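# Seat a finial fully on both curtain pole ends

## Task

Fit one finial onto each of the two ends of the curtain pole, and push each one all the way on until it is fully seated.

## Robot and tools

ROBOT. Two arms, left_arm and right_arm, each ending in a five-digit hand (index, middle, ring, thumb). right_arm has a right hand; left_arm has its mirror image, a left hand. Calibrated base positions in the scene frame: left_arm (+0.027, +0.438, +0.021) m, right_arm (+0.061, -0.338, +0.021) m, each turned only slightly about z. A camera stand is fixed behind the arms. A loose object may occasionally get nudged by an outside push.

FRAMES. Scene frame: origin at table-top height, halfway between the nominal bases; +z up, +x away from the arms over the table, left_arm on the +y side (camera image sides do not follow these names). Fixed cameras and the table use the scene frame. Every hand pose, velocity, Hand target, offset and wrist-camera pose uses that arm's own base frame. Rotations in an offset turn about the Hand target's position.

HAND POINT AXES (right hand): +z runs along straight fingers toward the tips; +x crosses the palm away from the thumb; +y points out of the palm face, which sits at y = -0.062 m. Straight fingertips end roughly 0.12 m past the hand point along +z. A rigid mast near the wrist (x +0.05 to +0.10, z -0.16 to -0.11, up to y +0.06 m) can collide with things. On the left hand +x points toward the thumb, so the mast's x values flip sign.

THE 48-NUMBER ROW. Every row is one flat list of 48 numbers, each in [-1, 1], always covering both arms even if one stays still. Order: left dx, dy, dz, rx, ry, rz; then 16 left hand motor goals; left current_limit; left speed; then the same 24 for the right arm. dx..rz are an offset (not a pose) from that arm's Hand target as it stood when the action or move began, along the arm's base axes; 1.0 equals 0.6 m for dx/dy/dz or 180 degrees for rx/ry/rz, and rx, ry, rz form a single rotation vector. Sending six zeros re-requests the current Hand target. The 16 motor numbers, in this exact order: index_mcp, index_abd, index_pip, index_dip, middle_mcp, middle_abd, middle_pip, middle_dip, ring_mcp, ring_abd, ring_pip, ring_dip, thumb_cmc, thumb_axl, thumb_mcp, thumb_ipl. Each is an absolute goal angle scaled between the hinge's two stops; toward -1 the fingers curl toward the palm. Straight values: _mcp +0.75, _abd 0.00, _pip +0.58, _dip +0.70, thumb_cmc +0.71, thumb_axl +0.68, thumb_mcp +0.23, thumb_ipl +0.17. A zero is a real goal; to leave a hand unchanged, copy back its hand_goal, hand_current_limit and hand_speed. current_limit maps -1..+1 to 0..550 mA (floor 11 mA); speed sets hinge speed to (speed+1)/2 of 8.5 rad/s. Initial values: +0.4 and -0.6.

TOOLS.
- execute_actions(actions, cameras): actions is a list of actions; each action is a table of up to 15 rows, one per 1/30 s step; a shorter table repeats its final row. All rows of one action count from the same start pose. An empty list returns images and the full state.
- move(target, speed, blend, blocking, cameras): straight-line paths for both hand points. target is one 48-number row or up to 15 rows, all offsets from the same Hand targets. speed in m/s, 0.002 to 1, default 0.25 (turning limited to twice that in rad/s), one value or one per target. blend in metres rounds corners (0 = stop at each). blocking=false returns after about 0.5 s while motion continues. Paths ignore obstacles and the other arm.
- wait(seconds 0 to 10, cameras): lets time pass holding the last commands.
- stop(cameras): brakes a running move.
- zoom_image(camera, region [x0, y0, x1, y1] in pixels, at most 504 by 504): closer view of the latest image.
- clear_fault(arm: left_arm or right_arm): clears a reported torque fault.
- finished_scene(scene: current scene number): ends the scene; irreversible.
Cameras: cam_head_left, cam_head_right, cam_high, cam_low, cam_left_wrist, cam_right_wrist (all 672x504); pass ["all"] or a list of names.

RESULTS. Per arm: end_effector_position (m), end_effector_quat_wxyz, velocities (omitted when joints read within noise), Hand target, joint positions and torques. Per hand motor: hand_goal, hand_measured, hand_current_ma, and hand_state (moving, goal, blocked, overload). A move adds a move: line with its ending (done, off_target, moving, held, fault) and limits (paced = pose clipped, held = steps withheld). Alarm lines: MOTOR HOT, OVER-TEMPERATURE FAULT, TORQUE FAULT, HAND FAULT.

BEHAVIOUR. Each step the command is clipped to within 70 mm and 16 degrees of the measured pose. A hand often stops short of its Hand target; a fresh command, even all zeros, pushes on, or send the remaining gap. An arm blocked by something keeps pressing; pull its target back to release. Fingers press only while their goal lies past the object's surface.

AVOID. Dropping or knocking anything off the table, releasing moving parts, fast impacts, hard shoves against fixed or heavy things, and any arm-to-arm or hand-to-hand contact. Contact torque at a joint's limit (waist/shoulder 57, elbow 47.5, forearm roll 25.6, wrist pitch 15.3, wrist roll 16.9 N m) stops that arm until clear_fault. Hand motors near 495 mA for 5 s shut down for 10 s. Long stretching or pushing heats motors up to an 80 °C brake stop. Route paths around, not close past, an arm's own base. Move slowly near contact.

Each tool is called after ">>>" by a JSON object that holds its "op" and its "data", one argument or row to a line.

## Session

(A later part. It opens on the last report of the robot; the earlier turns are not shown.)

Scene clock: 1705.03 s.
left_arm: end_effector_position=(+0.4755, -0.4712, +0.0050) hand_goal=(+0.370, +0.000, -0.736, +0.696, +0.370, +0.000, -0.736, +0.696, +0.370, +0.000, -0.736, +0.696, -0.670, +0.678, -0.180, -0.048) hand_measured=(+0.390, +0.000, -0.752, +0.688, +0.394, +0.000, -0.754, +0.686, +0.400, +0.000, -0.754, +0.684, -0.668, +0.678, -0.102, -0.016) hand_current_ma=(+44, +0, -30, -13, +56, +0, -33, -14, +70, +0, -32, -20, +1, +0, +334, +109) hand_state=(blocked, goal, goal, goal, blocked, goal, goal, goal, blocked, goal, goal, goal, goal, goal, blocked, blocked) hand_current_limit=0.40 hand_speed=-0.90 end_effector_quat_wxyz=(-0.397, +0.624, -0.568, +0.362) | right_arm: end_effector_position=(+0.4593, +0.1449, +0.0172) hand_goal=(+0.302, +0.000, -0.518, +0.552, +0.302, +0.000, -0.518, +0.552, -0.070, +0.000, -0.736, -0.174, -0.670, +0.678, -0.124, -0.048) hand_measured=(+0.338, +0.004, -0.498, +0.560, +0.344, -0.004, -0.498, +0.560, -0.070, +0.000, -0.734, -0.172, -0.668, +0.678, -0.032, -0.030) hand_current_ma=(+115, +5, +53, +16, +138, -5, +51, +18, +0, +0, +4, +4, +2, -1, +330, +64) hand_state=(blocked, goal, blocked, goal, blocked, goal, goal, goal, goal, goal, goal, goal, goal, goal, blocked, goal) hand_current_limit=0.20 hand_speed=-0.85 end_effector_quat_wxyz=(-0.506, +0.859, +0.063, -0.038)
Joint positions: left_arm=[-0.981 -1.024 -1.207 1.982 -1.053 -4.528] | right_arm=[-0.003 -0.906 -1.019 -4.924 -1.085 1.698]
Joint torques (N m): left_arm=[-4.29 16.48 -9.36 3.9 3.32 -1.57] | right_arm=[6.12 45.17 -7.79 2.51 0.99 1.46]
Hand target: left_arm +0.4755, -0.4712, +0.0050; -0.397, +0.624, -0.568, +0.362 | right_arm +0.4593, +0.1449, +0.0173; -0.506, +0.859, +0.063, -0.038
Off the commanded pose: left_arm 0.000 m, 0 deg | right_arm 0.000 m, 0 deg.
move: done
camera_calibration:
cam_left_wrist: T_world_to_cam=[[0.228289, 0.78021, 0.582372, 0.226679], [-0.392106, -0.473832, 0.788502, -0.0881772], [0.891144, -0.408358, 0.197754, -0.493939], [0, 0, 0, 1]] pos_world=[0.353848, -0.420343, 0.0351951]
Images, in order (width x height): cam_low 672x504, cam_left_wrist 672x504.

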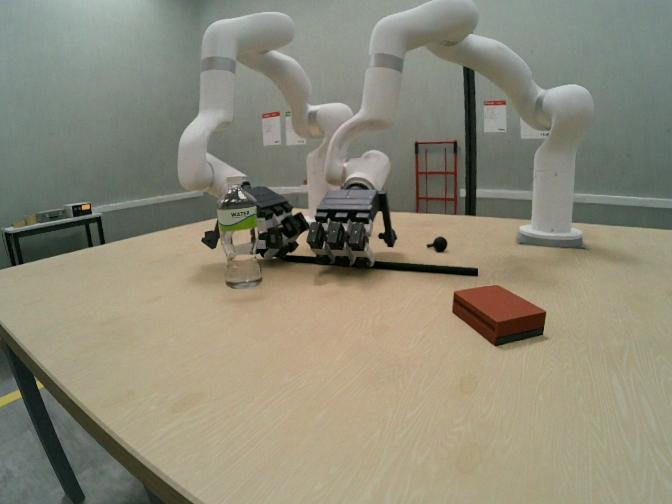

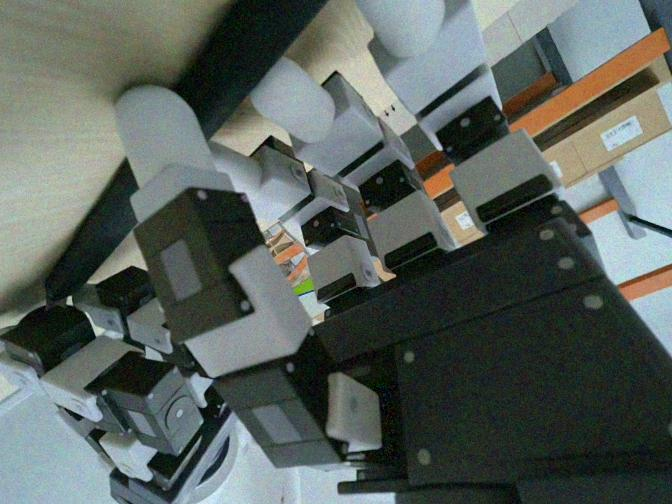

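>>> {"op": "move", "data": {
  "target": [0,0,0,0,0,0, 0.370,0,-0.737,0.696, 0.370,0,-0.737,0.696, 0.370,0,-0.737,0.696, -0.671,0.677,-0.18,-0.049, 0.4,-0.9, -0.00074,0.00494,0.0008,0,0,0, 0.302,0,-0.518,0.552, 0.302,0,-0.518,0.552, -0.07,0,-0.736,-0.174, -0.67,0.678,-0.124,-0.048, 0.2,-0.85],
  "speed": 0.01,
  "cameras": ["cam_low","cam_left_wrist","cam_right_wrist"]
}}

>>> {"op": "zoom_image", "data": {
  "camera": "cam_low",
  "region": [235, 235, 325, 285]
}}

>>> {"op": "zoom_image", "data": {
  "camera": "cam_left_wrist",
  "region": [20, 250, 120, 330]
}}

Scene clock: 1749.70 s.
left_arm: end_effector_position=(+0.4755, -0.4712, +0.0050) hand_goal=(+0.370, +0.000, -0.736, +0.696, +0.370, +0.000, -0.736, +0.696, +0.370, +0.000, -0.736, +0.696, -0.670, +0.678, -0.180, -0.048) hand_measured=(+0.390, +0.000, -0.752, +0.688, +0.394, +0.000, -0.754, +0.686, +0.400, +0.000, -0.754, +0.684, -0.668, +0.678, -0.102, -0.016) hand_current_ma=(+44, +0, -30, -13, +56, +0, -33, -14, +70, +0, -32, -20, +1, +0, +334, +109) hand_state=(blocked, goal, goal, goal, blocked, goal, goal, goal, blocked, goal, goal, goal, goal, goal, blocked, blocked) hand_current_limit=0.40 hand_speed=-0.90 end_effector_quat_wxyz=(-0.397, +0.624, -0.568, +0.362) | right_arm: end_effector_position=(+0.4589, +0.1478, +0.0177) hand_goal=(+0.302, +0.000, -0.518, +0.552, +0.302, +0.000, -0.518, +0.552, -0.070, +0.000, -0.736, -0.174, -0.670, +0.678, -0.124, -0.048) hand_measured=(+0.338, +0.004, -0.498, +0.560, +0.344, -0.004, -0.498, +0.560, -0.070, +0.000, -0.734, -0.172, -0.668, +0.678, -0.032, -0.030) hand_current_ma=(+115, +5, +53, +16, +138, -5, +51, +18, +0, +0, +4, +4, +2, -1, +330, +64) hand_state=(blocked, goal, blocked, goal, blocked, goal, goal, goal, goal, goal, goal, goal, goal, goal, blocked, goal) hand_current_limit=0.20 hand_speed=-0.85 end_effector_quat_wxyz=(-0.506, +0.859, +0.063, -0.038)
Joint positions: left_arm=[-0.981 -1.024 -1.207 1.982 -1.053 -4.528] | right_arm=[0.003 -0.904 -1.018 -4.918 -1.084 1.698]
Joint torques (N m): left_arm=[-5.08 16.05 -8.21 4.03 3.32 -1.5] | right_arm=[6.94 44.04 -6.95 3 1.03 1.5]
Hand target: left_arm +0.4755, -0.4712, +0.0050; -0.397, +0.624, -0.568, +0.362 | right_arm +0.4589, +0.1479, +0.0177; -0.506, +0.859, +0.063, -0.038
Off the commanded pose: left_arm 0.000 m, 0 deg | right_arm 0.000 m, 0 deg.
move: done
camera_calibration:
cam_left_wrist: T_world_to_cam=[[0.228289, 0.78021, 0.582372, 0.226679], [-0.392106, -0.473832, 0.788502, -0.0881772], [0.891144, -0.408358, 0.197754, -0.493939], [0, 0, 0, 1]] pos_world=[0.353848, -0.420343, 0.0351951]
cam_right_wrist: T_world_to_cam=[[-0.694101, -0.456185, -0.556883, 0.418052], [-0.383451, -0.420412, 0.822325, 0.177542], [-0.609253, 0.784315, 0.116884, 0.289326], [0, 0, 0, 1]] pos_world=[0.534522, 0.0384268, 0.0529916]
Images, in order (width x height): cam_low 672x504, cam_left_wrist 672x504, cam_right_wrist 672x504.

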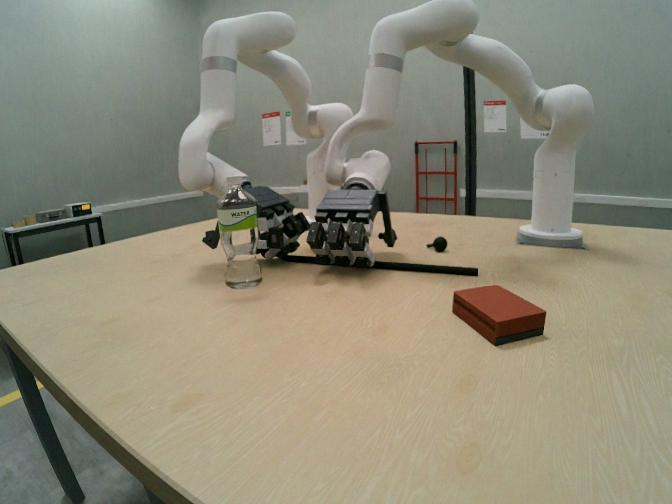

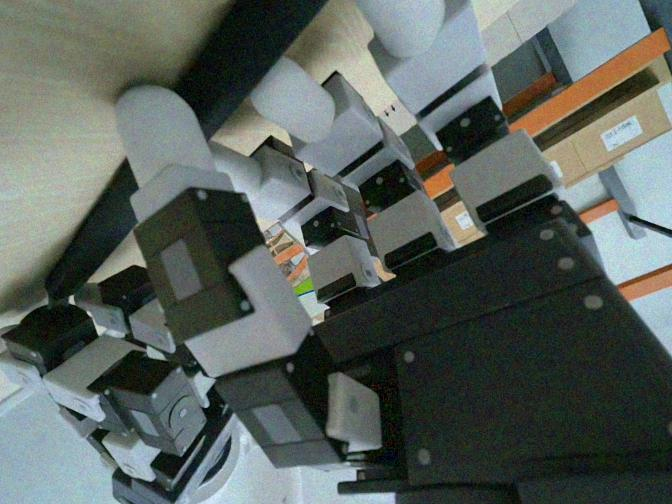

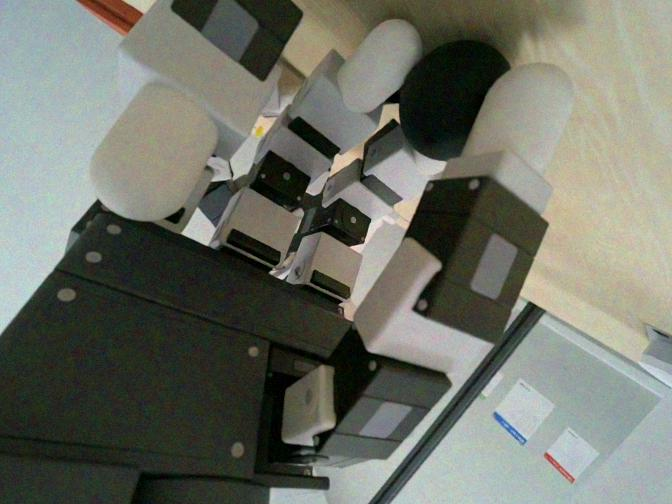

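Scaled by 5.600 from the camera's 672x504 image, which has a finer 960x720 frame.

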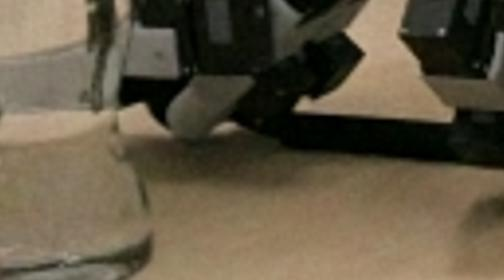

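Scaled by 5.040 from the camera's 672x504 image, which has a finer 960x720 frame.

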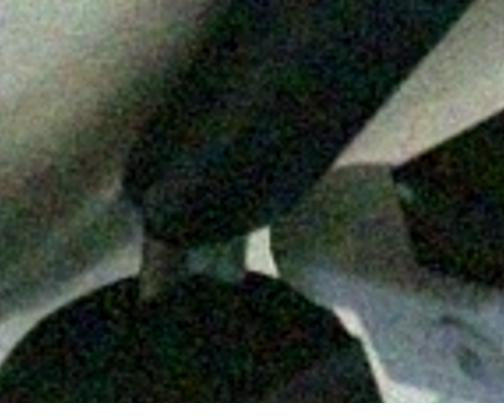

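>>> {"op": "move", "data": {
  "target": [0,0,0,0,0,0, 0.370,0,-0.737,0.696, 0.370,0,-0.737,0.696, 0.370,0,-0.737,0.696, -0.671,0.677,-0.18,-0.049, 0.4,-0.9, -0.00099,0.00659,0,0,0,0, 0.302,0,-0.518,0.552, 0.302,0,-0.518,0.552, -0.07,0,-0.736,-0.174, -0.67,0.678,-0.124,-0.048, 0.2,-0.85],
  "speed": 0.01,
  "cameras": ["cam_low","cam_left_wrist"]
}}

>>> {"op": "zoom_image", "data": {
  "camera": "cam_low",
  "region": [235, 235, 325, 285]
}}

>>> {"op": "zoom_image", "data": {
  "camera": "cam_left_wrist",
  "region": [20, 250, 120, 330]
}}

Scene clock: 1763.90 s.
left_arm: end_effector_position=(+0.4755, -0.4712, +0.0050) hand_goal=(+0.370, +0.000, -0.736, +0.696, +0.370, +0.000, -0.736, +0.696, +0.370, +0.000, -0.736, +0.696, -0.670, +0.678, -0.180, -0.048) hand_measured=(+0.390, +0.000, -0.752, +0.688, +0.394, +0.000, -0.754, +0.686, +0.400, +0.000, -0.754, +0.684, -0.668, +0.678, -0.102, -0.016) hand_current_ma=(+44, +0, -30, -13, +56, +0, -33, -14, +70, +0, -32, -20, +1, +0, +334, +109) hand_state=(blocked, goal, goal, goal, blocked, goal, goal, goal, blocked, goal, goal, goal, goal, goal, blocked, blocked) hand_current_limit=0.40 hand_speed=-0.90 end_effector_quat_wxyz=(-0.397, +0.624, -0.568, +0.362) | right_arm: end_effector_position=(+0.4583, +0.1518, +0.0177) hand_goal=(+0.302, +0.000, -0.518, +0.552, +0.302, +0.000, -0.518, +0.552, -0.070, +0.000, -0.736, -0.174, -0.670, +0.678, -0.124, -0.048) hand_measured=(+0.338, +0.004, -0.498, +0.560, +0.344, -0.004, -0.498, +0.560, -0.070, +0.000, -0.734, -0.172, -0.668, +0.678, -0.032, -0.030) hand_current_ma=(+115, +5, +54, +16, +138, -5, +51, +18, +0, +0, +4, +4, +2, -1, +330, +64) hand_state=(blocked, goal, blocked, goal, blocked, goal, goal, goal, goal, goal, goal, goal, goal, goal, blocked, goal) hand_current_limit=0.20 hand_speed=-0.85 end_effector_quat_wxyz=(-0.506, +0.859, +0.063, -0.038)
Joint positions: left_arm=[-0.981 -1.024 -1.207 1.982 -1.053 -4.528] | right_arm=[0.011 -0.904 -1.016 -4.91 -1.083 1.698]
Joint torques (N m): left_arm=[-2.76 17.4 -7.61 3.83 3.28 -1.53] | right_arm=[5.28 43.58 -7.75 2.67 1.01 -1.28]
Hand target: left_arm +0.4755, -0.4712, +0.0050; -0.397, +0.624, -0.568, +0.362 | right_arm +0.4583, +0.1518, +0.0177; -0.506, +0.859, +0.063, -0.038
Off the commanded pose: left_arm 0.000 m, 0 deg | right_arm 0.000 m, 0 deg.
move: done
camera_calibration:
cam_left_wrist: T_world_to_cam=[[0.228289, 0.78021, 0.582372, 0.226679], [-0.392106, -0.473832, 0.788502, -0.0881772], [0.891144, -0.408358, 0.197754, -0.493939], [0, 0, 0, 1]] pos_world=[0.353848, -0.420343, 0.0351951]
Images, in order (width x height): cam_low 672x504, cam_left_wrist 672x504.

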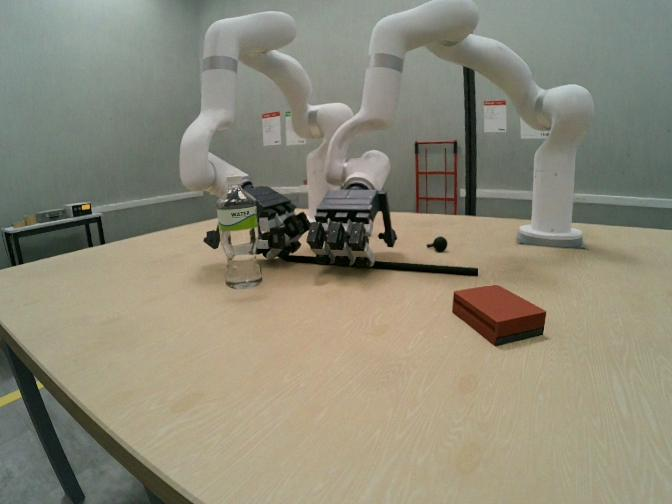

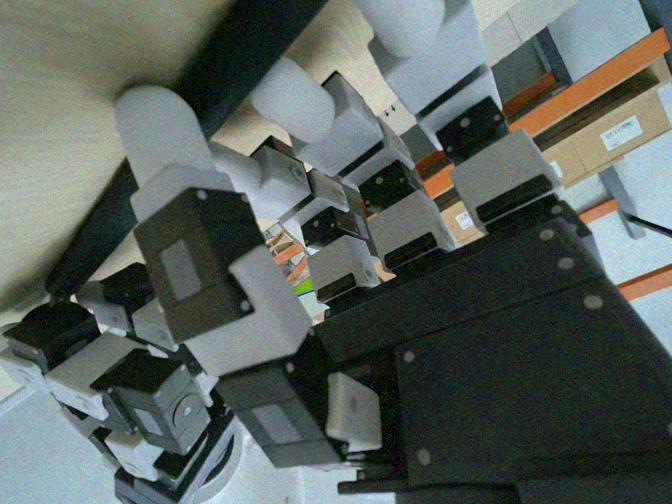

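Scaled by 5.600 from the camera's 672x504 image, which has a finer 960x720 frame.

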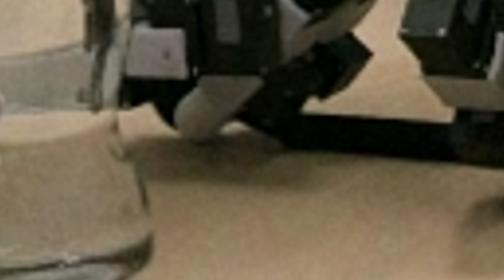

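Scaled by 5.040 from the camera's 672x504 image, which has a finer 960x720 frame.

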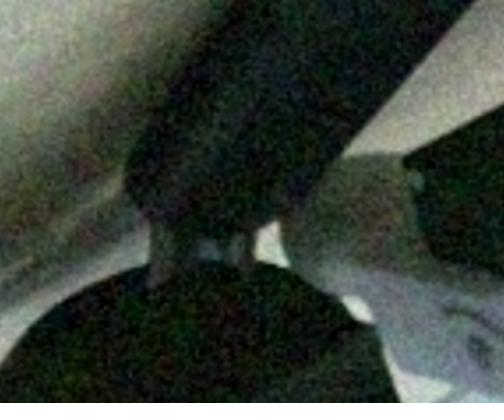

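>>> {"op": "move", "data": {
  "target": [0,0,0,0,0,0, 0.370,0,-0.737,0.696, 0.370,0,-0.737,0.696, 0.370,0,-0.737,0.696, -0.671,0.677,-0.18,-0.049, 0.4,-0.9, -0.00074,0.00494,0,0,0,0, 0.302,0,-0.518,0.552, 0.302,0,-0.518,0.552, -0.07,0,-0.736,-0.174, -0.67,0.678,-0.124,-0.048, 0.2,-0.85],
  "speed": 0.01,
  "cameras": ["cam_low","cam_left_wrist"]
}}

>>> {"op": "zoom_image", "data": {
  "camera": "cam_low",
  "region": [235, 235, 325, 285]
}}

>>> {"op": "zoom_image", "data": {
  "camera": "cam_left_wrist",
  "region": [20, 250, 120, 330]
}}

Scene clock: 1796.90 s.
left_arm: end_effector_position=(+0.4755, -0.4712, +0.0050) hand_goal=(+0.370, +0.000, -0.736, +0.696, +0.370, +0.000, -0.736, +0.696, +0.370, +0.000, -0.736, +0.696, -0.670, +0.678, -0.180, -0.048) hand_measured=(+0.390, +0.000, -0.752, +0.688, +0.394, +0.000, -0.754, +0.686, +0.400, +0.000, -0.754, +0.684, -0.668, +0.678, -0.102, -0.016) hand_current_ma=(+44, +0, -30, -13, +56, +0, -33, -14, +70, +0, -32, -21, +1, +0, +334, +109) hand_state=(blocked, goal, goal, goal, blocked, goal, goal, goal, blocked, goal, goal, goal, goal, goal, blocked, blocked) hand_current_limit=0.40 hand_speed=-0.90 end_effector_quat_wxyz=(-0.397, +0.624, -0.568, +0.362) | right_arm: end_effector_position=(+0.4578, +0.1547, +0.0177) hand_goal=(+0.302, +0.000, -0.518, +0.552, +0.302, +0.000, -0.518, +0.552, -0.070, +0.000, -0.736, -0.174, -0.670, +0.678, -0.124, -0.048) hand_measured=(+0.338, +0.004, -0.498, +0.560, +0.344, -0.004, -0.498, +0.560, -0.070, +0.000, -0.734, -0.172, -0.668, +0.678, -0.032, -0.030) hand_current_ma=(+115, +5, +54, +16, +137, -5, +51, +18, +0, +0, +4, +4, +2, -1, +330, +64) hand_state=(blocked, goal, blocked, goal, blocked, goal, goal, goal, goal, goal, goal, goal, goal, goal, blocked, goal) hand_current_limit=0.20 hand_speed=-0.85 end_effector_quat_wxyz=(-0.506, +0.859, +0.063, -0.038)
Joint positions: left_arm=[-0.981 -1.024 -1.207 1.982 -1.053 -4.528] | right_arm=[0.017 -0.903 -1.015 -4.903 -1.082 1.697]
Joint torques (N m): left_arm=[-3.55 15.73 -6.91 3.19 3.4 -1.28] | right_arm=[5.85 42.99 -7.09 2.82 0.99 -1.31]
Hand target: left_arm +0.4755, -0.4712, +0.0050; -0.397, +0.624, -0.568, +0.362 | right_arm +0.4578, +0.1548, +0.0177; -0.506, +0.859, +0.063, -0.038
Off the commanded pose: left_arm 0.000 m, 0 deg | right_arm 0.000 m, 0 deg.
move: done
camera_calibration:
cam_left_wrist: T_world_to_cam=[[0.228289, 0.78021, 0.582372, 0.226679], [-0.392106, -0.473832, 0.788502, -0.0881772], [0.891144, -0.408358, 0.197754, -0.493939], [0, 0, 0, 1]] pos_world=[0.353848, -0.420343, 0.0351951]
Images, in order (width x height): cam_low 672x504, cam_left_wrist 672x504.

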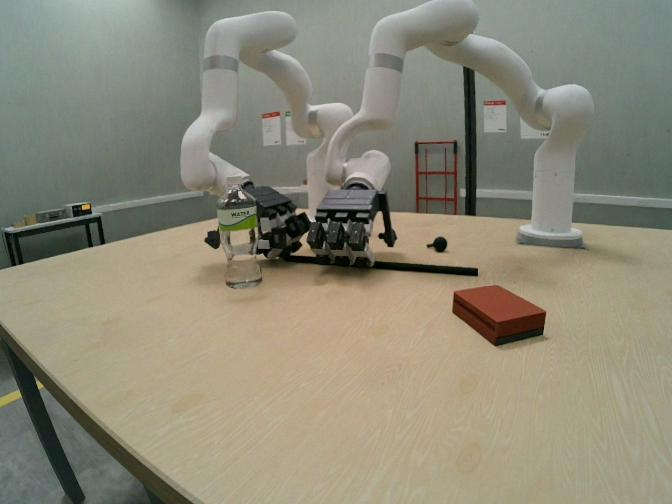

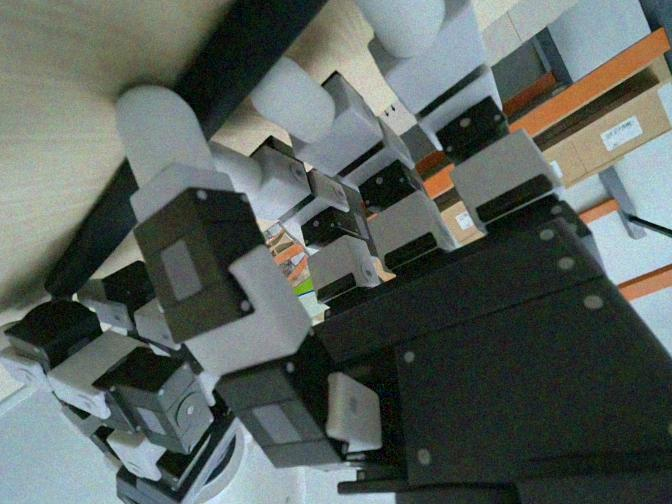

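Scaled by 5.600 from the camera's 672x504 image, which has a finer 960x720 frame.

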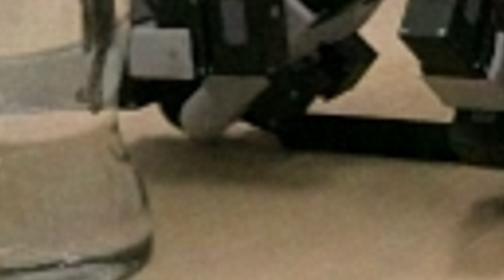

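Scaled by 5.040 from the camera's 672x504 image, which has a finer 960x720 frame.

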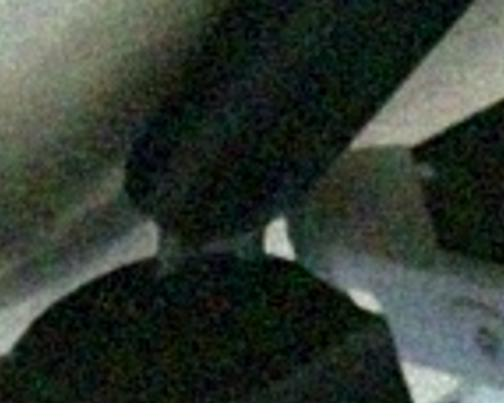

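>>> {"op": "move", "data": {
  "target": [0,0,0,0,0,0, 0.370,0,-0.737,0.696, 0.370,0,-0.737,0.696, 0.370,0,-0.737,0.696, -0.671,0.677,-0.18,-0.049, 0.4,-0.9, -0.0002,0.0013,-0.0027,0.02198,0.00329,0, 0.302,0,-0.518,0.552, 0.302,0,-0.518,0.552, -0.07,0,-0.736,-0.174, -0.67,0.678,-0.124,-0.048, 0.2,-0.85],
  "speed": 0.01,
  "cameras": ["cam_low","cam_left_wrist"]
}}

>>> {"op": "zoom_image", "data": {
  "camera": "cam_low",
  "region": [235, 235, 325, 285]
}}

>>> {"op": "zoom_image", "data": {
  "camera": "cam_left_wrist",
  "region": [20, 250, 120, 330]
}}

Scene clock: 1819.50 s.
left_arm: end_effector_position=(+0.4755, -0.4712, +0.0050) hand_goal=(+0.370, +0.000, -0.736, +0.696, +0.370, +0.000, -0.736, +0.696, +0.370, +0.000, -0.736, +0.696, -0.670, +0.678, -0.180, -0.048) hand_measured=(+0.390, +0.000, -0.752, +0.688, +0.394, +0.000, -0.754, +0.686, +0.400, +0.000, -0.754, +0.684, -0.668, +0.678, -0.102, -0.016) hand_current_ma=(+44, +0, -30, -13, +56, +0, -33, -14, +70, +0, -32, -21, +1, +0, +334, +109) hand_state=(blocked, goal, goal, goal, blocked, goal, goal, goal, blocked, goal, goal, goal, goal, goal, blocked, blocked) hand_current_limit=0.40 hand_speed=-0.90 end_effector_quat_wxyz=(-0.397, +0.624, -0.568, +0.362) | right_arm: end_effector_position=(+0.4577, +0.1556, +0.0161) hand_goal=(+0.302, +0.000, -0.518, +0.552, +0.302, +0.000, -0.518, +0.552, -0.070, +0.000, -0.736, -0.174, -0.670, +0.678, -0.124, -0.048) hand_measured=(+0.322, +0.004, -0.498, +0.560, +0.328, -0.004, -0.498, +0.562, -0.070, +0.000, -0.734, -0.172, -0.668, +0.678, -0.030, -0.018) hand_current_ma=(+56, +6, +54, +19, +75, -5, +53, +22, +0, +0, +4, +4, +3, -1, +330, +122) hand_state=(goal, goal, blocked, goal, blocked, goal, blocked, goal, goal, goal, goal, goal, goal, goal, blocked, blocked) hand_current_limit=0.20 hand_speed=-0.85 end_effector_quat_wxyz=(-0.536, +0.841, +0.062, -0.040)
Joint positions: left_arm=[-0.981 -1.024 -1.207 1.982 -1.053 -4.528] | right_arm=[-0.005 -0.935 -1.032 -4.91 -1.151 1.677]
Joint torques (N m): left_arm=[-4.51 16.67 -6.06 2.9 3.4 -1.2] | right_arm=[-2.85 19.85 -24.01 -2.78 -3.47 -1.28]
Hand target: left_arm +0.4755, -0.4712, +0.0050; -0.397, +0.624, -0.568, +0.362 | right_arm +0.4577, +0.1556, +0.0161; -0.536, +0.841, +0.062, -0.040
Off the commanded pose: left_arm 0.000 m, 0 deg | right_arm 0.000 m, 0 deg.
move: done
camera_calibration:
cam_left_wrist: T_world_to_cam=[[0.228289, 0.78021, 0.582372, 0.226679], [-0.392106, -0.473832, 0.788502, -0.0881772], [0.891144, -0.408358, 0.197754, -0.493939], [0, 0, 0, 1]] pos_world=[0.353848, -0.420343, 0.0351951]
Images, in order (width x height): cam_low 672x504, cam_left_wrist 672x504.

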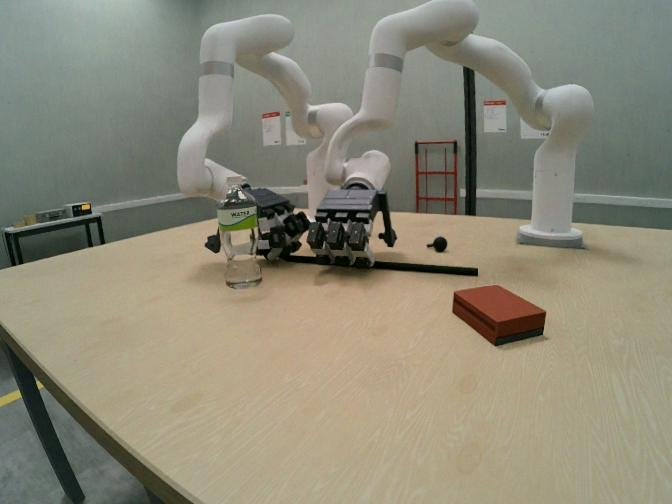

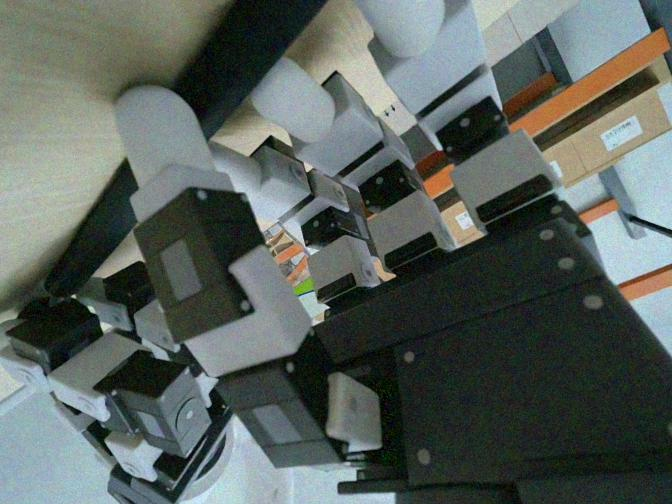

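Scaled by 5.600 from the camera's 672x504 image, which has a finer 960x720 frame.

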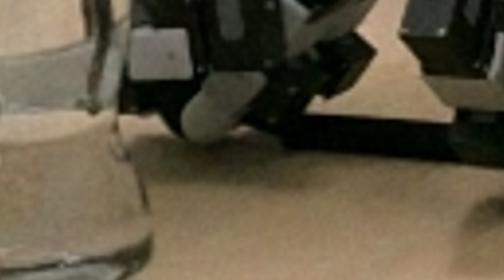

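Scaled by 5.040 from the camera's 672x504 image, which has a finer 960x720 frame.

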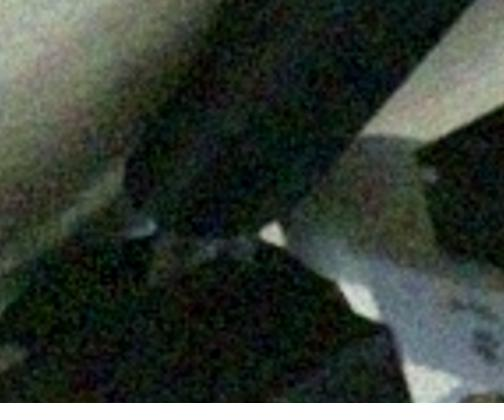

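>>> {"op": "move", "data": {
  "target": [0,0,0,0,0,0, 0.370,0,-0.737,0.696, 0.370,0,-0.737,0.696, 0.370,0,-0.737,0.696, -0.671,0.677,-0.18,-0.049, 0.4,-0.9, -0.0005,0.0033,0.0017,0,0,0, 0.302,0,-0.518,0.552, 0.302,0,-0.518,0.552, -0.07,0,-0.736,-0.174, -0.67,0.678,-0.124,-0.048, 0.2,-0.85],
  "speed": 0.01,
  "cameras": ["cam_low","cam_left_wrist","cam_right_wrist"]
}}

>>> {"op": "zoom_image", "data": {
  "camera": "cam_low",
  "region": [235, 235, 325, 285]
}}

>>> {"op": "zoom_image", "data": {
  "camera": "cam_left_wrist",
  "region": [20, 250, 120, 330]
}}

Scene clock: 1831.60 s.
left_arm: end_effector_position=(+0.4755, -0.4712, +0.0050) hand_goal=(+0.370, +0.000, -0.736, +0.696, +0.370, +0.000, -0.736, +0.696, +0.370, +0.000, -0.736, +0.696, -0.670, +0.678, -0.180, -0.048) hand_measured=(+0.390, +0.000, -0.752, +0.688, +0.394, +0.000, -0.754, +0.686, +0.400, +0.000, -0.754, +0.684, -0.668, +0.678, -0.102, -0.016) hand_current_ma=(+44, +0, -30, -13, +56, +0, -33, -14, +70, +0, -32, -21, +1, +0, +334, +109) hand_state=(blocked, goal, goal, goal, blocked, goal, goal, goal, blocked, goal, goal, goal, goal, goal, blocked, blocked) hand_current_limit=0.40 hand_speed=-0.90 end_effector_quat_wxyz=(-0.397, +0.624, -0.568, +0.362) | right_arm: end_effector_position=(+0.4574, +0.1575, +0.0172) hand_goal=(+0.302, +0.000, -0.518, +0.552, +0.302, +0.000, -0.518, +0.552, -0.070, +0.000, -0.736, -0.174, -0.670, +0.678, -0.124, -0.048) hand_measured=(+0.310, +0.004, -0.498, +0.560, +0.314, -0.004, -0.498, +0.562, -0.070, +0.000, -0.734, -0.172, -0.666, +0.678, -0.018, -0.018) hand_current_ma=(+19, +6, +54, +19, +31, -5, +53, +22, +0, +0, +4, +4, +6, +0, +330, +130) hand_state=(goal, goal, blocked, goal, goal, goal, blocked, goal, goal, goal, goal, goal, goal, goal, blocked, blocked) hand_current_limit=0.20 hand_speed=-0.85 end_effector_quat_wxyz=(-0.536, +0.841, +0.062, -0.040)
Joint positions: left_arm=[-0.981 -1.024 -1.207 1.982 -1.053 -4.528] | right_arm=[-0.002 -0.932 -1.03 -4.906 -1.151 1.678]
Joint torques (N m): left_arm=[-3.92 18.05 -5.05 3.38 3.43 -1.14] | right_arm=[8.06 44.49 -6.49 2.39 -1.55 1.46]
Hand target: left_arm +0.4755, -0.4712, +0.0050; -0.397, +0.624, -0.568, +0.362 | right_arm +0.4574, +0.1575, +0.0171; -0.536, +0.841, +0.062, -0.040
Off the commanded pose: left_arm 0.000 m, 0 deg | right_arm 0.000 m, 0 deg.
move: done
camera_calibration:
cam_left_wrist: T_world_to_cam=[[0.228289, 0.78021, 0.582372, 0.226679], [-0.392106, -0.473832, 0.788502, -0.0881772], [0.891144, -0.408358, 0.197754, -0.493939], [0, 0, 0, 1]] pos_world=[0.353848, -0.420343, 0.0351951]
cam_right_wrist: T_world_to_cam=[[-0.699992, -0.4168, -0.579904, 0.418058], [-0.37506, -0.476463, 0.795181, 0.186998], [-0.607734, 0.774119, 0.177195, 0.280781], [0, 0, 0, 1]] pos_world=[0.533413, 0.0459866, 0.0439827]
Images, in order (width x height): cam_low 672x504, cam_left_wrist 672x504, cam_right_wrist 672x504.

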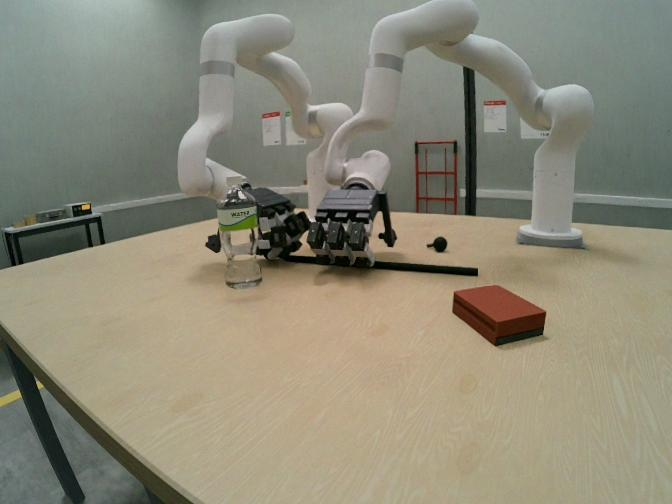

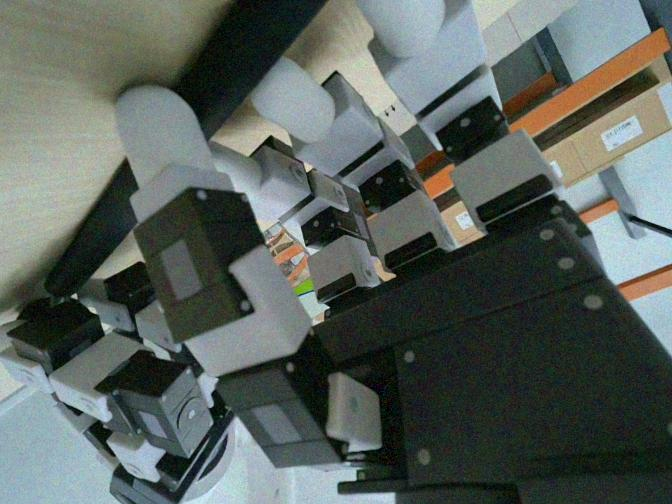

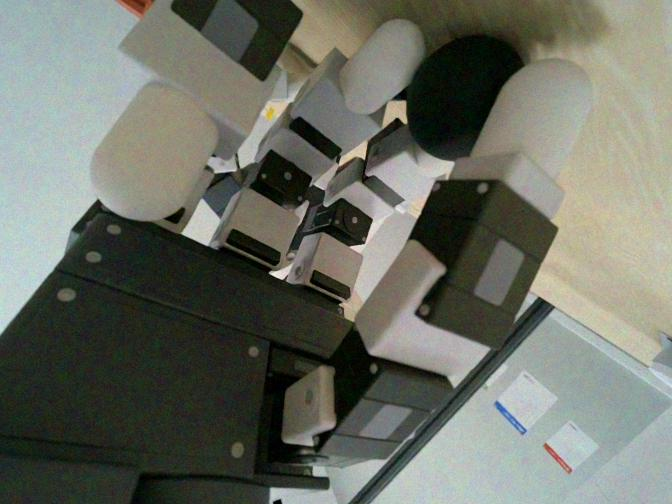

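Scaled by 5.600 from the camera's 672x504 image, which has a finer 960x720 frame.

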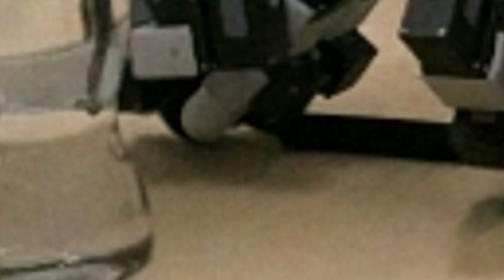

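Scaled by 5.040 from the camera's 672x504 image, which has a finer 960x720 frame.

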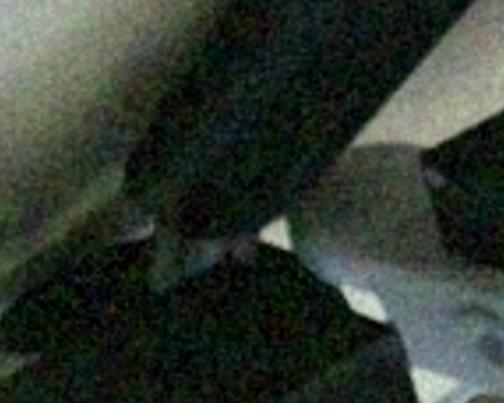

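>>> {"op": "zoom_image", "data": {
  "camera": "cam_low",
  "region": [270, 240, 490, 290]
}}

>>> {"op": "zoom_image", "data": {
  "camera": "cam_left_wrist",
  "region": [30, 270, 80, 310]
}}

>>> {"op": "zoom_image", "data": {
  "camera": "cam_right_wrist",
  "region": [300, 0, 620, 200]
}}

Scaled by 2.291 from the camera's 672x504 image, which has a finer 960x720 frame.

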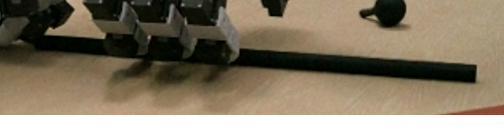

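Scaled by 10.080 from the camera's 672x504 image, which has a finer 960x720 frame.

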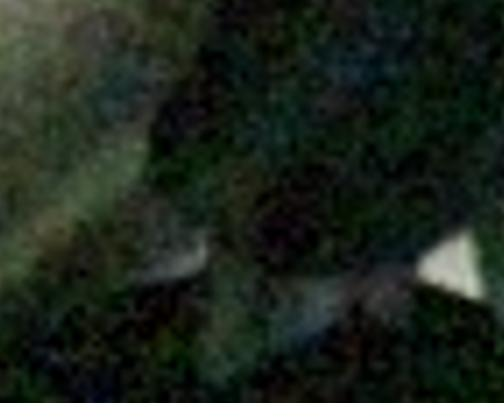

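Scaled by 1.575 from the camera's 672x504 image, which has a finer 960x720 frame.

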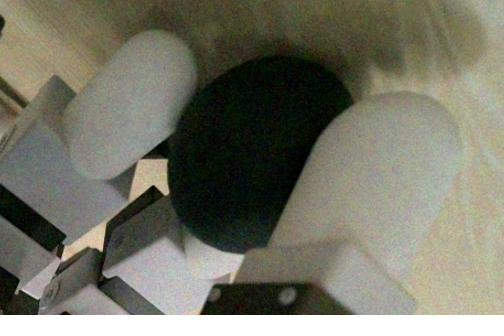

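>>> {"op": "move", "data": {
  "target": [
    [0,0,0,0,0,0, 0.370,0,-0.737,0.696, 0.370,0,-0.737,0.696, 0.370,0,-0.737,0.696, -0.671,0.677,-0.18,-0.049, 0.4,-0.9, 0,0,0,0,0,0, 0.27,0,-0.518,0.552, 0.27,0,-0.518,0.552, -0.07,0,-0.736,-0.174, -0.67,0.678,-0.16,-0.06, 0.7,-0.85],
    [0,0,0,0,0,0, 0.370,0,-0.737,0.696, 0.370,0,-0.737,0.696, 0.370,0,-0.737,0.696, -0.671,0.677,-0.18,-0.049, 0.4,-0.9, 0.00042,-0.0028,0.0027,0.02747,0.00411,0, 0.27,0,-0.518,0.552, 0.27,0,-0.518,0.552, -0.07,0,-0.736,-0.174, -0.67,0.678,-0.16,-0.06, 0.7,-0.85]
  ],
  "speed": 0.01,
  "cameras": ["cam_low","cam_left_wrist","cam_right_wrist"]
}}

>>> {"op": "zoom_image", "data": {
  "camera": "cam_low",
  "region": [235, 235, 325, 285]
}}

>>> {"op": "zoom_image", "data": {
  "camera": "cam_left_wrist",
  "region": [20, 250, 120, 330]
}}

>>> {"op": "zoom_image", "data": {
  "camera": "cam_right_wrist",
  "region": [300, 0, 620, 200]
}}

Scene clock: 1892.33 s.
left_arm: end_effector_position=(+0.4755, -0.4712, +0.0050) hand_goal=(+0.370, +0.000, -0.736, +0.696, +0.370, +0.000, -0.736, +0.696, +0.370, +0.000, -0.736, +0.696, -0.670, +0.678, -0.180, -0.048) hand_measured=(+0.390, +0.000, -0.752, +0.688, +0.394, +0.000, -0.754, +0.686, +0.400, +0.000, -0.754, +0.684, -0.668, +0.678, -0.102, -0.016) hand_current_ma=(+44, +0, -30, -13, +56, +0, -33, -14, +70, +0, -32, -21, +1, +0, +334, +109) hand_state=(blocked, goal, goal, goal, blocked, goal, goal, goal, blocked, goal, goal, goal, goal, goal, blocked, blocked) hand_current_limit=0.40 hand_speed=-0.90 end_effector_quat_wxyz=(-0.397, +0.624, -0.568, +0.362) | right_arm: end_effector_position=(+0.4577, +0.1559, +0.0188) hand_goal=(+0.270, +0.000, -0.518, +0.552, +0.270, +0.000, -0.518, +0.552, -0.070, +0.000, -0.736, -0.174, -0.670, +0.678, -0.160, -0.060) hand_measured=(+0.306, +0.004, -0.496, +0.562, +0.310, -0.004, -0.496, +0.562, -0.070, +0.000, -0.734, -0.172, -0.666, +0.678, -0.018, -0.016) hand_current_ma=(+114, +7, +60, +21, +132, -5, +57, +24, +0, +0, +4, +4, +6, +0, +468, +194) hand_state=(blocked, goal, blocked, goal, blocked, goal, blocked, goal, goal, goal, goal, goal, goal, goal, blocked, blocked) hand_current_limit=0.70 hand_speed=-0.85 end_effector_quat_wxyz=(-0.572, +0.817, +0.060, -0.043)
Joint positions: left_arm=[-0.981 -1.024 -1.207 1.982 -1.053 -4.528] | right_arm=[-0.032 -0.967 -1.052 -4.923 -1.238 1.66]
Joint torques (N m): left_arm=[-3.69 17.5 -5.4 3.23 3.31 -1.02] | right_arm=[-2.95 21.67 -24.12 -2.88 -3.68 -1.24]
Hand target: left_arm +0.4755, -0.4712, +0.0050; -0.397, +0.624, -0.568, +0.362 | right_arm +0.4577, +0.1559, +0.0188; -0.572, +0.817, +0.060, -0.043
Off the commanded pose: left_arm 0.000 m, 0 deg | right_arm 0.000 m, 0 deg.
move: done
camera_calibration:
cam_left_wrist: T_world_to_cam=[[0.228289, 0.78021, 0.582372, 0.226679], [-0.392106, -0.473832, 0.788502, -0.0881772], [0.891144, -0.408358, 0.197754, -0.493939], [0, 0, 0, 1]] pos_world=[0.353848, -0.420343, 0.0351951]
cam_right_wrist: T_world_to_cam=[[-0.707691, -0.365863, -0.604415, 0.414502], [-0.365009, -0.543142, 0.756152, 0.191516], [-0.604931, 0.755739, 0.250833, 0.282108], [0, 0, 0, 1]] pos_world=[0.5339, 0.0424711, 0.034954]
Images, in order (width x height): cam_low 672x504, cam_left_wrist 672x504, cam_right_wrist 672x504.

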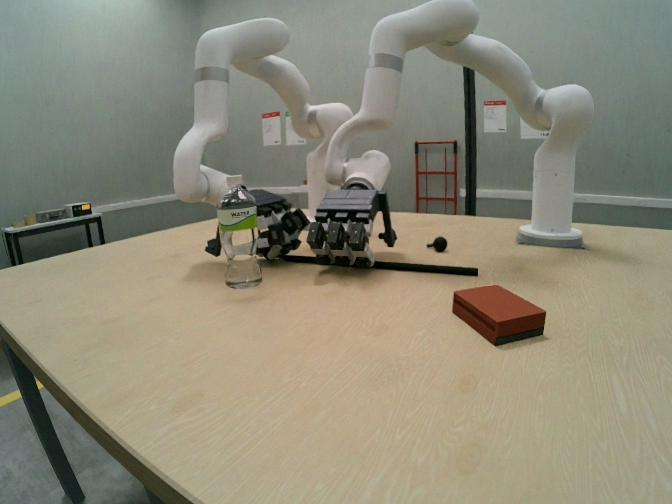

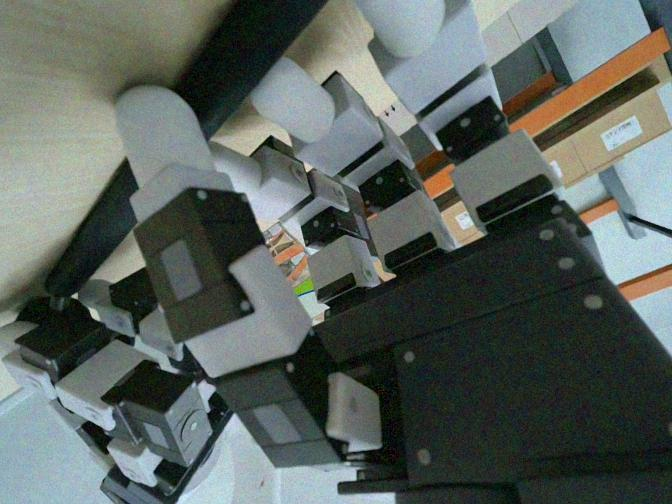

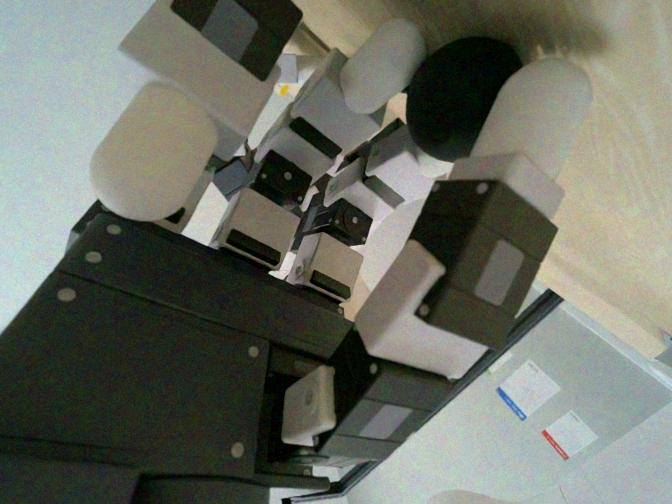

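Scaled by 5.600 from the camera's 672x504 image, which has a finer 960x720 frame.

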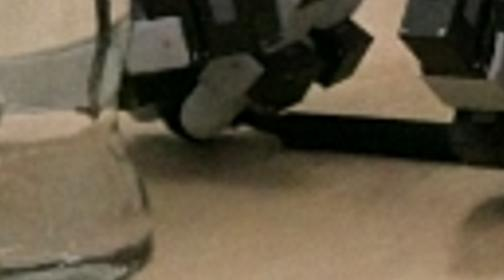

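Scaled by 5.040 from the camera's 672x504 image, which has a finer 960x720 frame.

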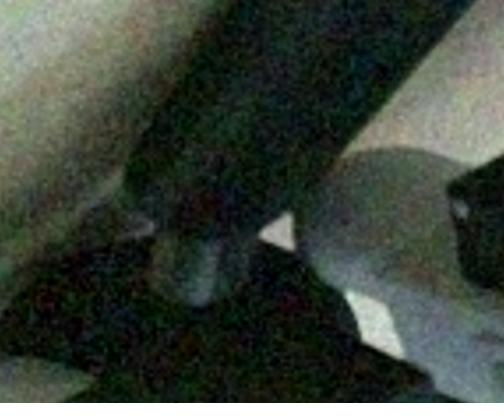

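Scaled by 1.575 from the camera's 672x504 image, which has a finer 960x720 frame.

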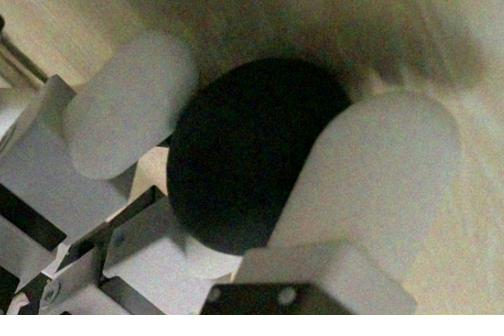

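>>> {"op": "zoom_image", "data": {
  "camera": "cam_low",
  "region": [262, 248, 302, 272]
}}

>>> {"op": "zoom_image", "data": {
  "camera": "cam_left_wrist",
  "region": [0, 240, 160, 370]
}}

Scaled by 12.600 from the camera's 672x504 image, which has a finer 960x720 frame.

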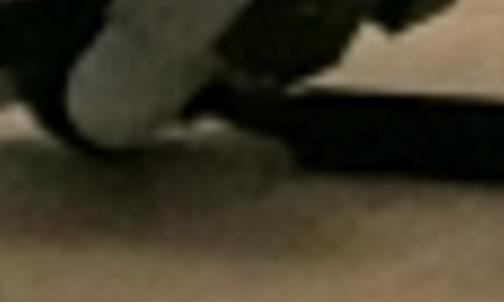

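Scaled by 3.150 from the camera's 672x504 image, which has a finer 960x720 frame.

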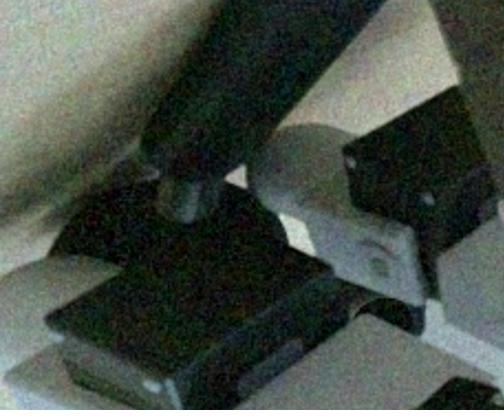

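>>> {"op": "move", "data": {
  "target": [0,0,0,0,0,0, 0.616,0,-0.737,0.696, 0.616,0,-0.737,0.696, 0.616,0,-0.737,0.696, -0.671,0.677,0.169,-0.049, 0.4,-0.9, 0,0,0,0,0,0, 0.27,0,-0.518,0.552, 0.27,0,-0.518,0.552, -0.07,0,-0.736,-0.174, -0.67,0.678,-0.16,-0.06, 0.7,-0.85],
  "speed": 0.01,
  "cameras": ["cam_low","cam_left_wrist"]
}}

>>> {"op": "zoom_image", "data": {
  "camera": "cam_low",
  "region": [262, 248, 302, 272]
}}

>>> {"op": "zoom_image", "data": {
  "camera": "cam_left_wrist",
  "region": [0, 240, 160, 370]
}}

Scene clock: 2002.80 s.
left_arm: end_effector_position=(+0.4755, -0.4712, +0.0050) hand_goal=(+0.616, +0.000, -0.736, +0.696, +0.616, +0.000, -0.736, +0.696, +0.616, +0.000, -0.736, +0.696, -0.670, +0.678, +0.170, -0.048) hand_measured=(+0.602, +0.000, -0.738, +0.694, +0.604, +0.000, -0.738, +0.694, +0.602, +0.000, -0.738, +0.694, -0.670, +0.678, -0.012, -0.076) hand_current_ma=(-26, +0, -1, -2, -22, +0, -1, -2, -24, +0, -1, -3, -1, +0, -384, -90) hand_state=(goal, goal, goal, goal, goal, goal, goal, goal, goal, goal, goal, goal, goal, goal, blocked, blocked) hand_current_limit=0.40 hand_speed=-0.90 end_effector_quat_wxyz=(-0.397, +0.624, -0.568, +0.362) | right_arm: end_effector_position=(+0.4577, +0.1559, +0.0188) hand_goal=(+0.270, +0.000, -0.518, +0.552, +0.270, +0.000, -0.518, +0.552, -0.070, +0.000, -0.736, -0.174, -0.670, +0.678, -0.160, -0.060) hand_measured=(+0.306, +0.004, -0.494, +0.562, +0.308, -0.006, -0.496, +0.562, -0.070, +0.000, -0.734, -0.172, -0.664, +0.678, -0.018, -0.016) hand_current_ma=(+114, +7, +65, +22, +128, -10, +58, +24, +0, +0, +4, +4, +10, +1, +468, +194) hand_state=(blocked, goal, blocked, goal, blocked, goal, blocked, goal, goal, goal, goal, goal, goal, goal, blocked, blocked) hand_current_limit=0.70 hand_speed=-0.85 end_effector_quat_wxyz=(-0.572, +0.817, +0.060, -0.043)
Joint positions: left_arm=[-0.981 -1.024 -1.207 1.982 -1.053 -4.528] | right_arm=[-0.033 -0.967 -1.052 -4.923 -1.238 1.66]
Joint torques (N m): left_arm=[-3.29 42.19 -14.75 2.64 -3.23 -1.01] | right_arm=[-3.24 20 -20.53 -2.97 -1.62 -0.9]
Hand target: left_arm +0.4755, -0.4712, +0.0050; -0.397, +0.624, -0.568, +0.362 | right_arm +0.4577, +0.1559, +0.0188; -0.572, +0.817, +0.060, -0.043
Off the commanded pose: left_arm 0.000 m, 0 deg | right_arm 0.000 m, 0 deg.
move: done
camera_calibration:
cam_left_wrist: T_world_to_cam=[[0.228257, 0.780171, 0.582436, 0.226672], [-0.392125, -0.473895, 0.788455, -0.0881956], [0.891143, -0.408358, 0.197755, -0.493939], [0, 0, 0, 1]] pos_world=[0.353848, -0.420343, 0.035195]
Images, in order (width x height): cam_low 672x504, cam_left_wrist 672x504.

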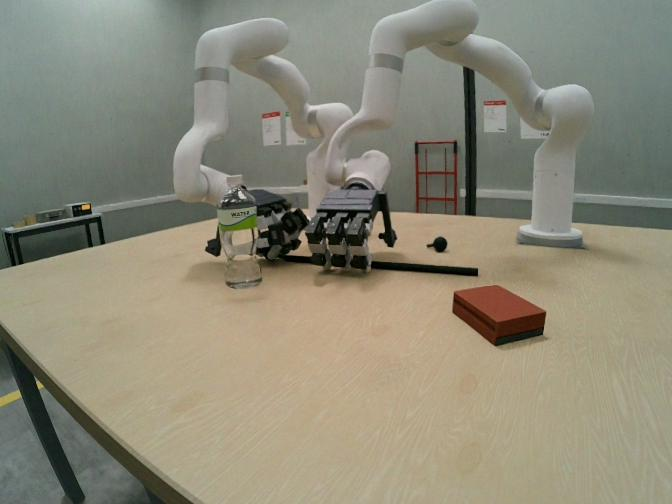

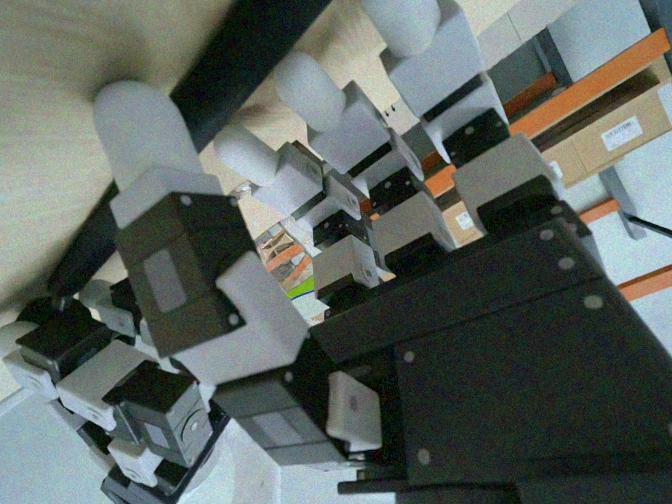

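Scaled by 12.600 from the camera's 672x504 image, which has a finer 960x720 frame.

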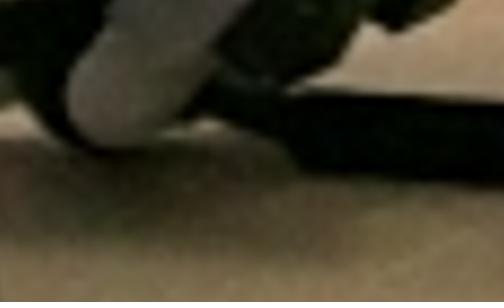

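Scaled by 3.150 from the camera's 672x504 image, which has a finer 960x720 frame.

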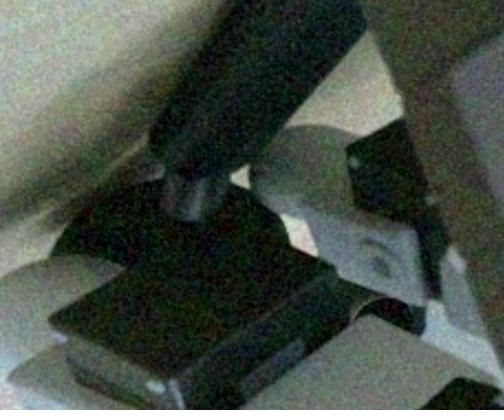

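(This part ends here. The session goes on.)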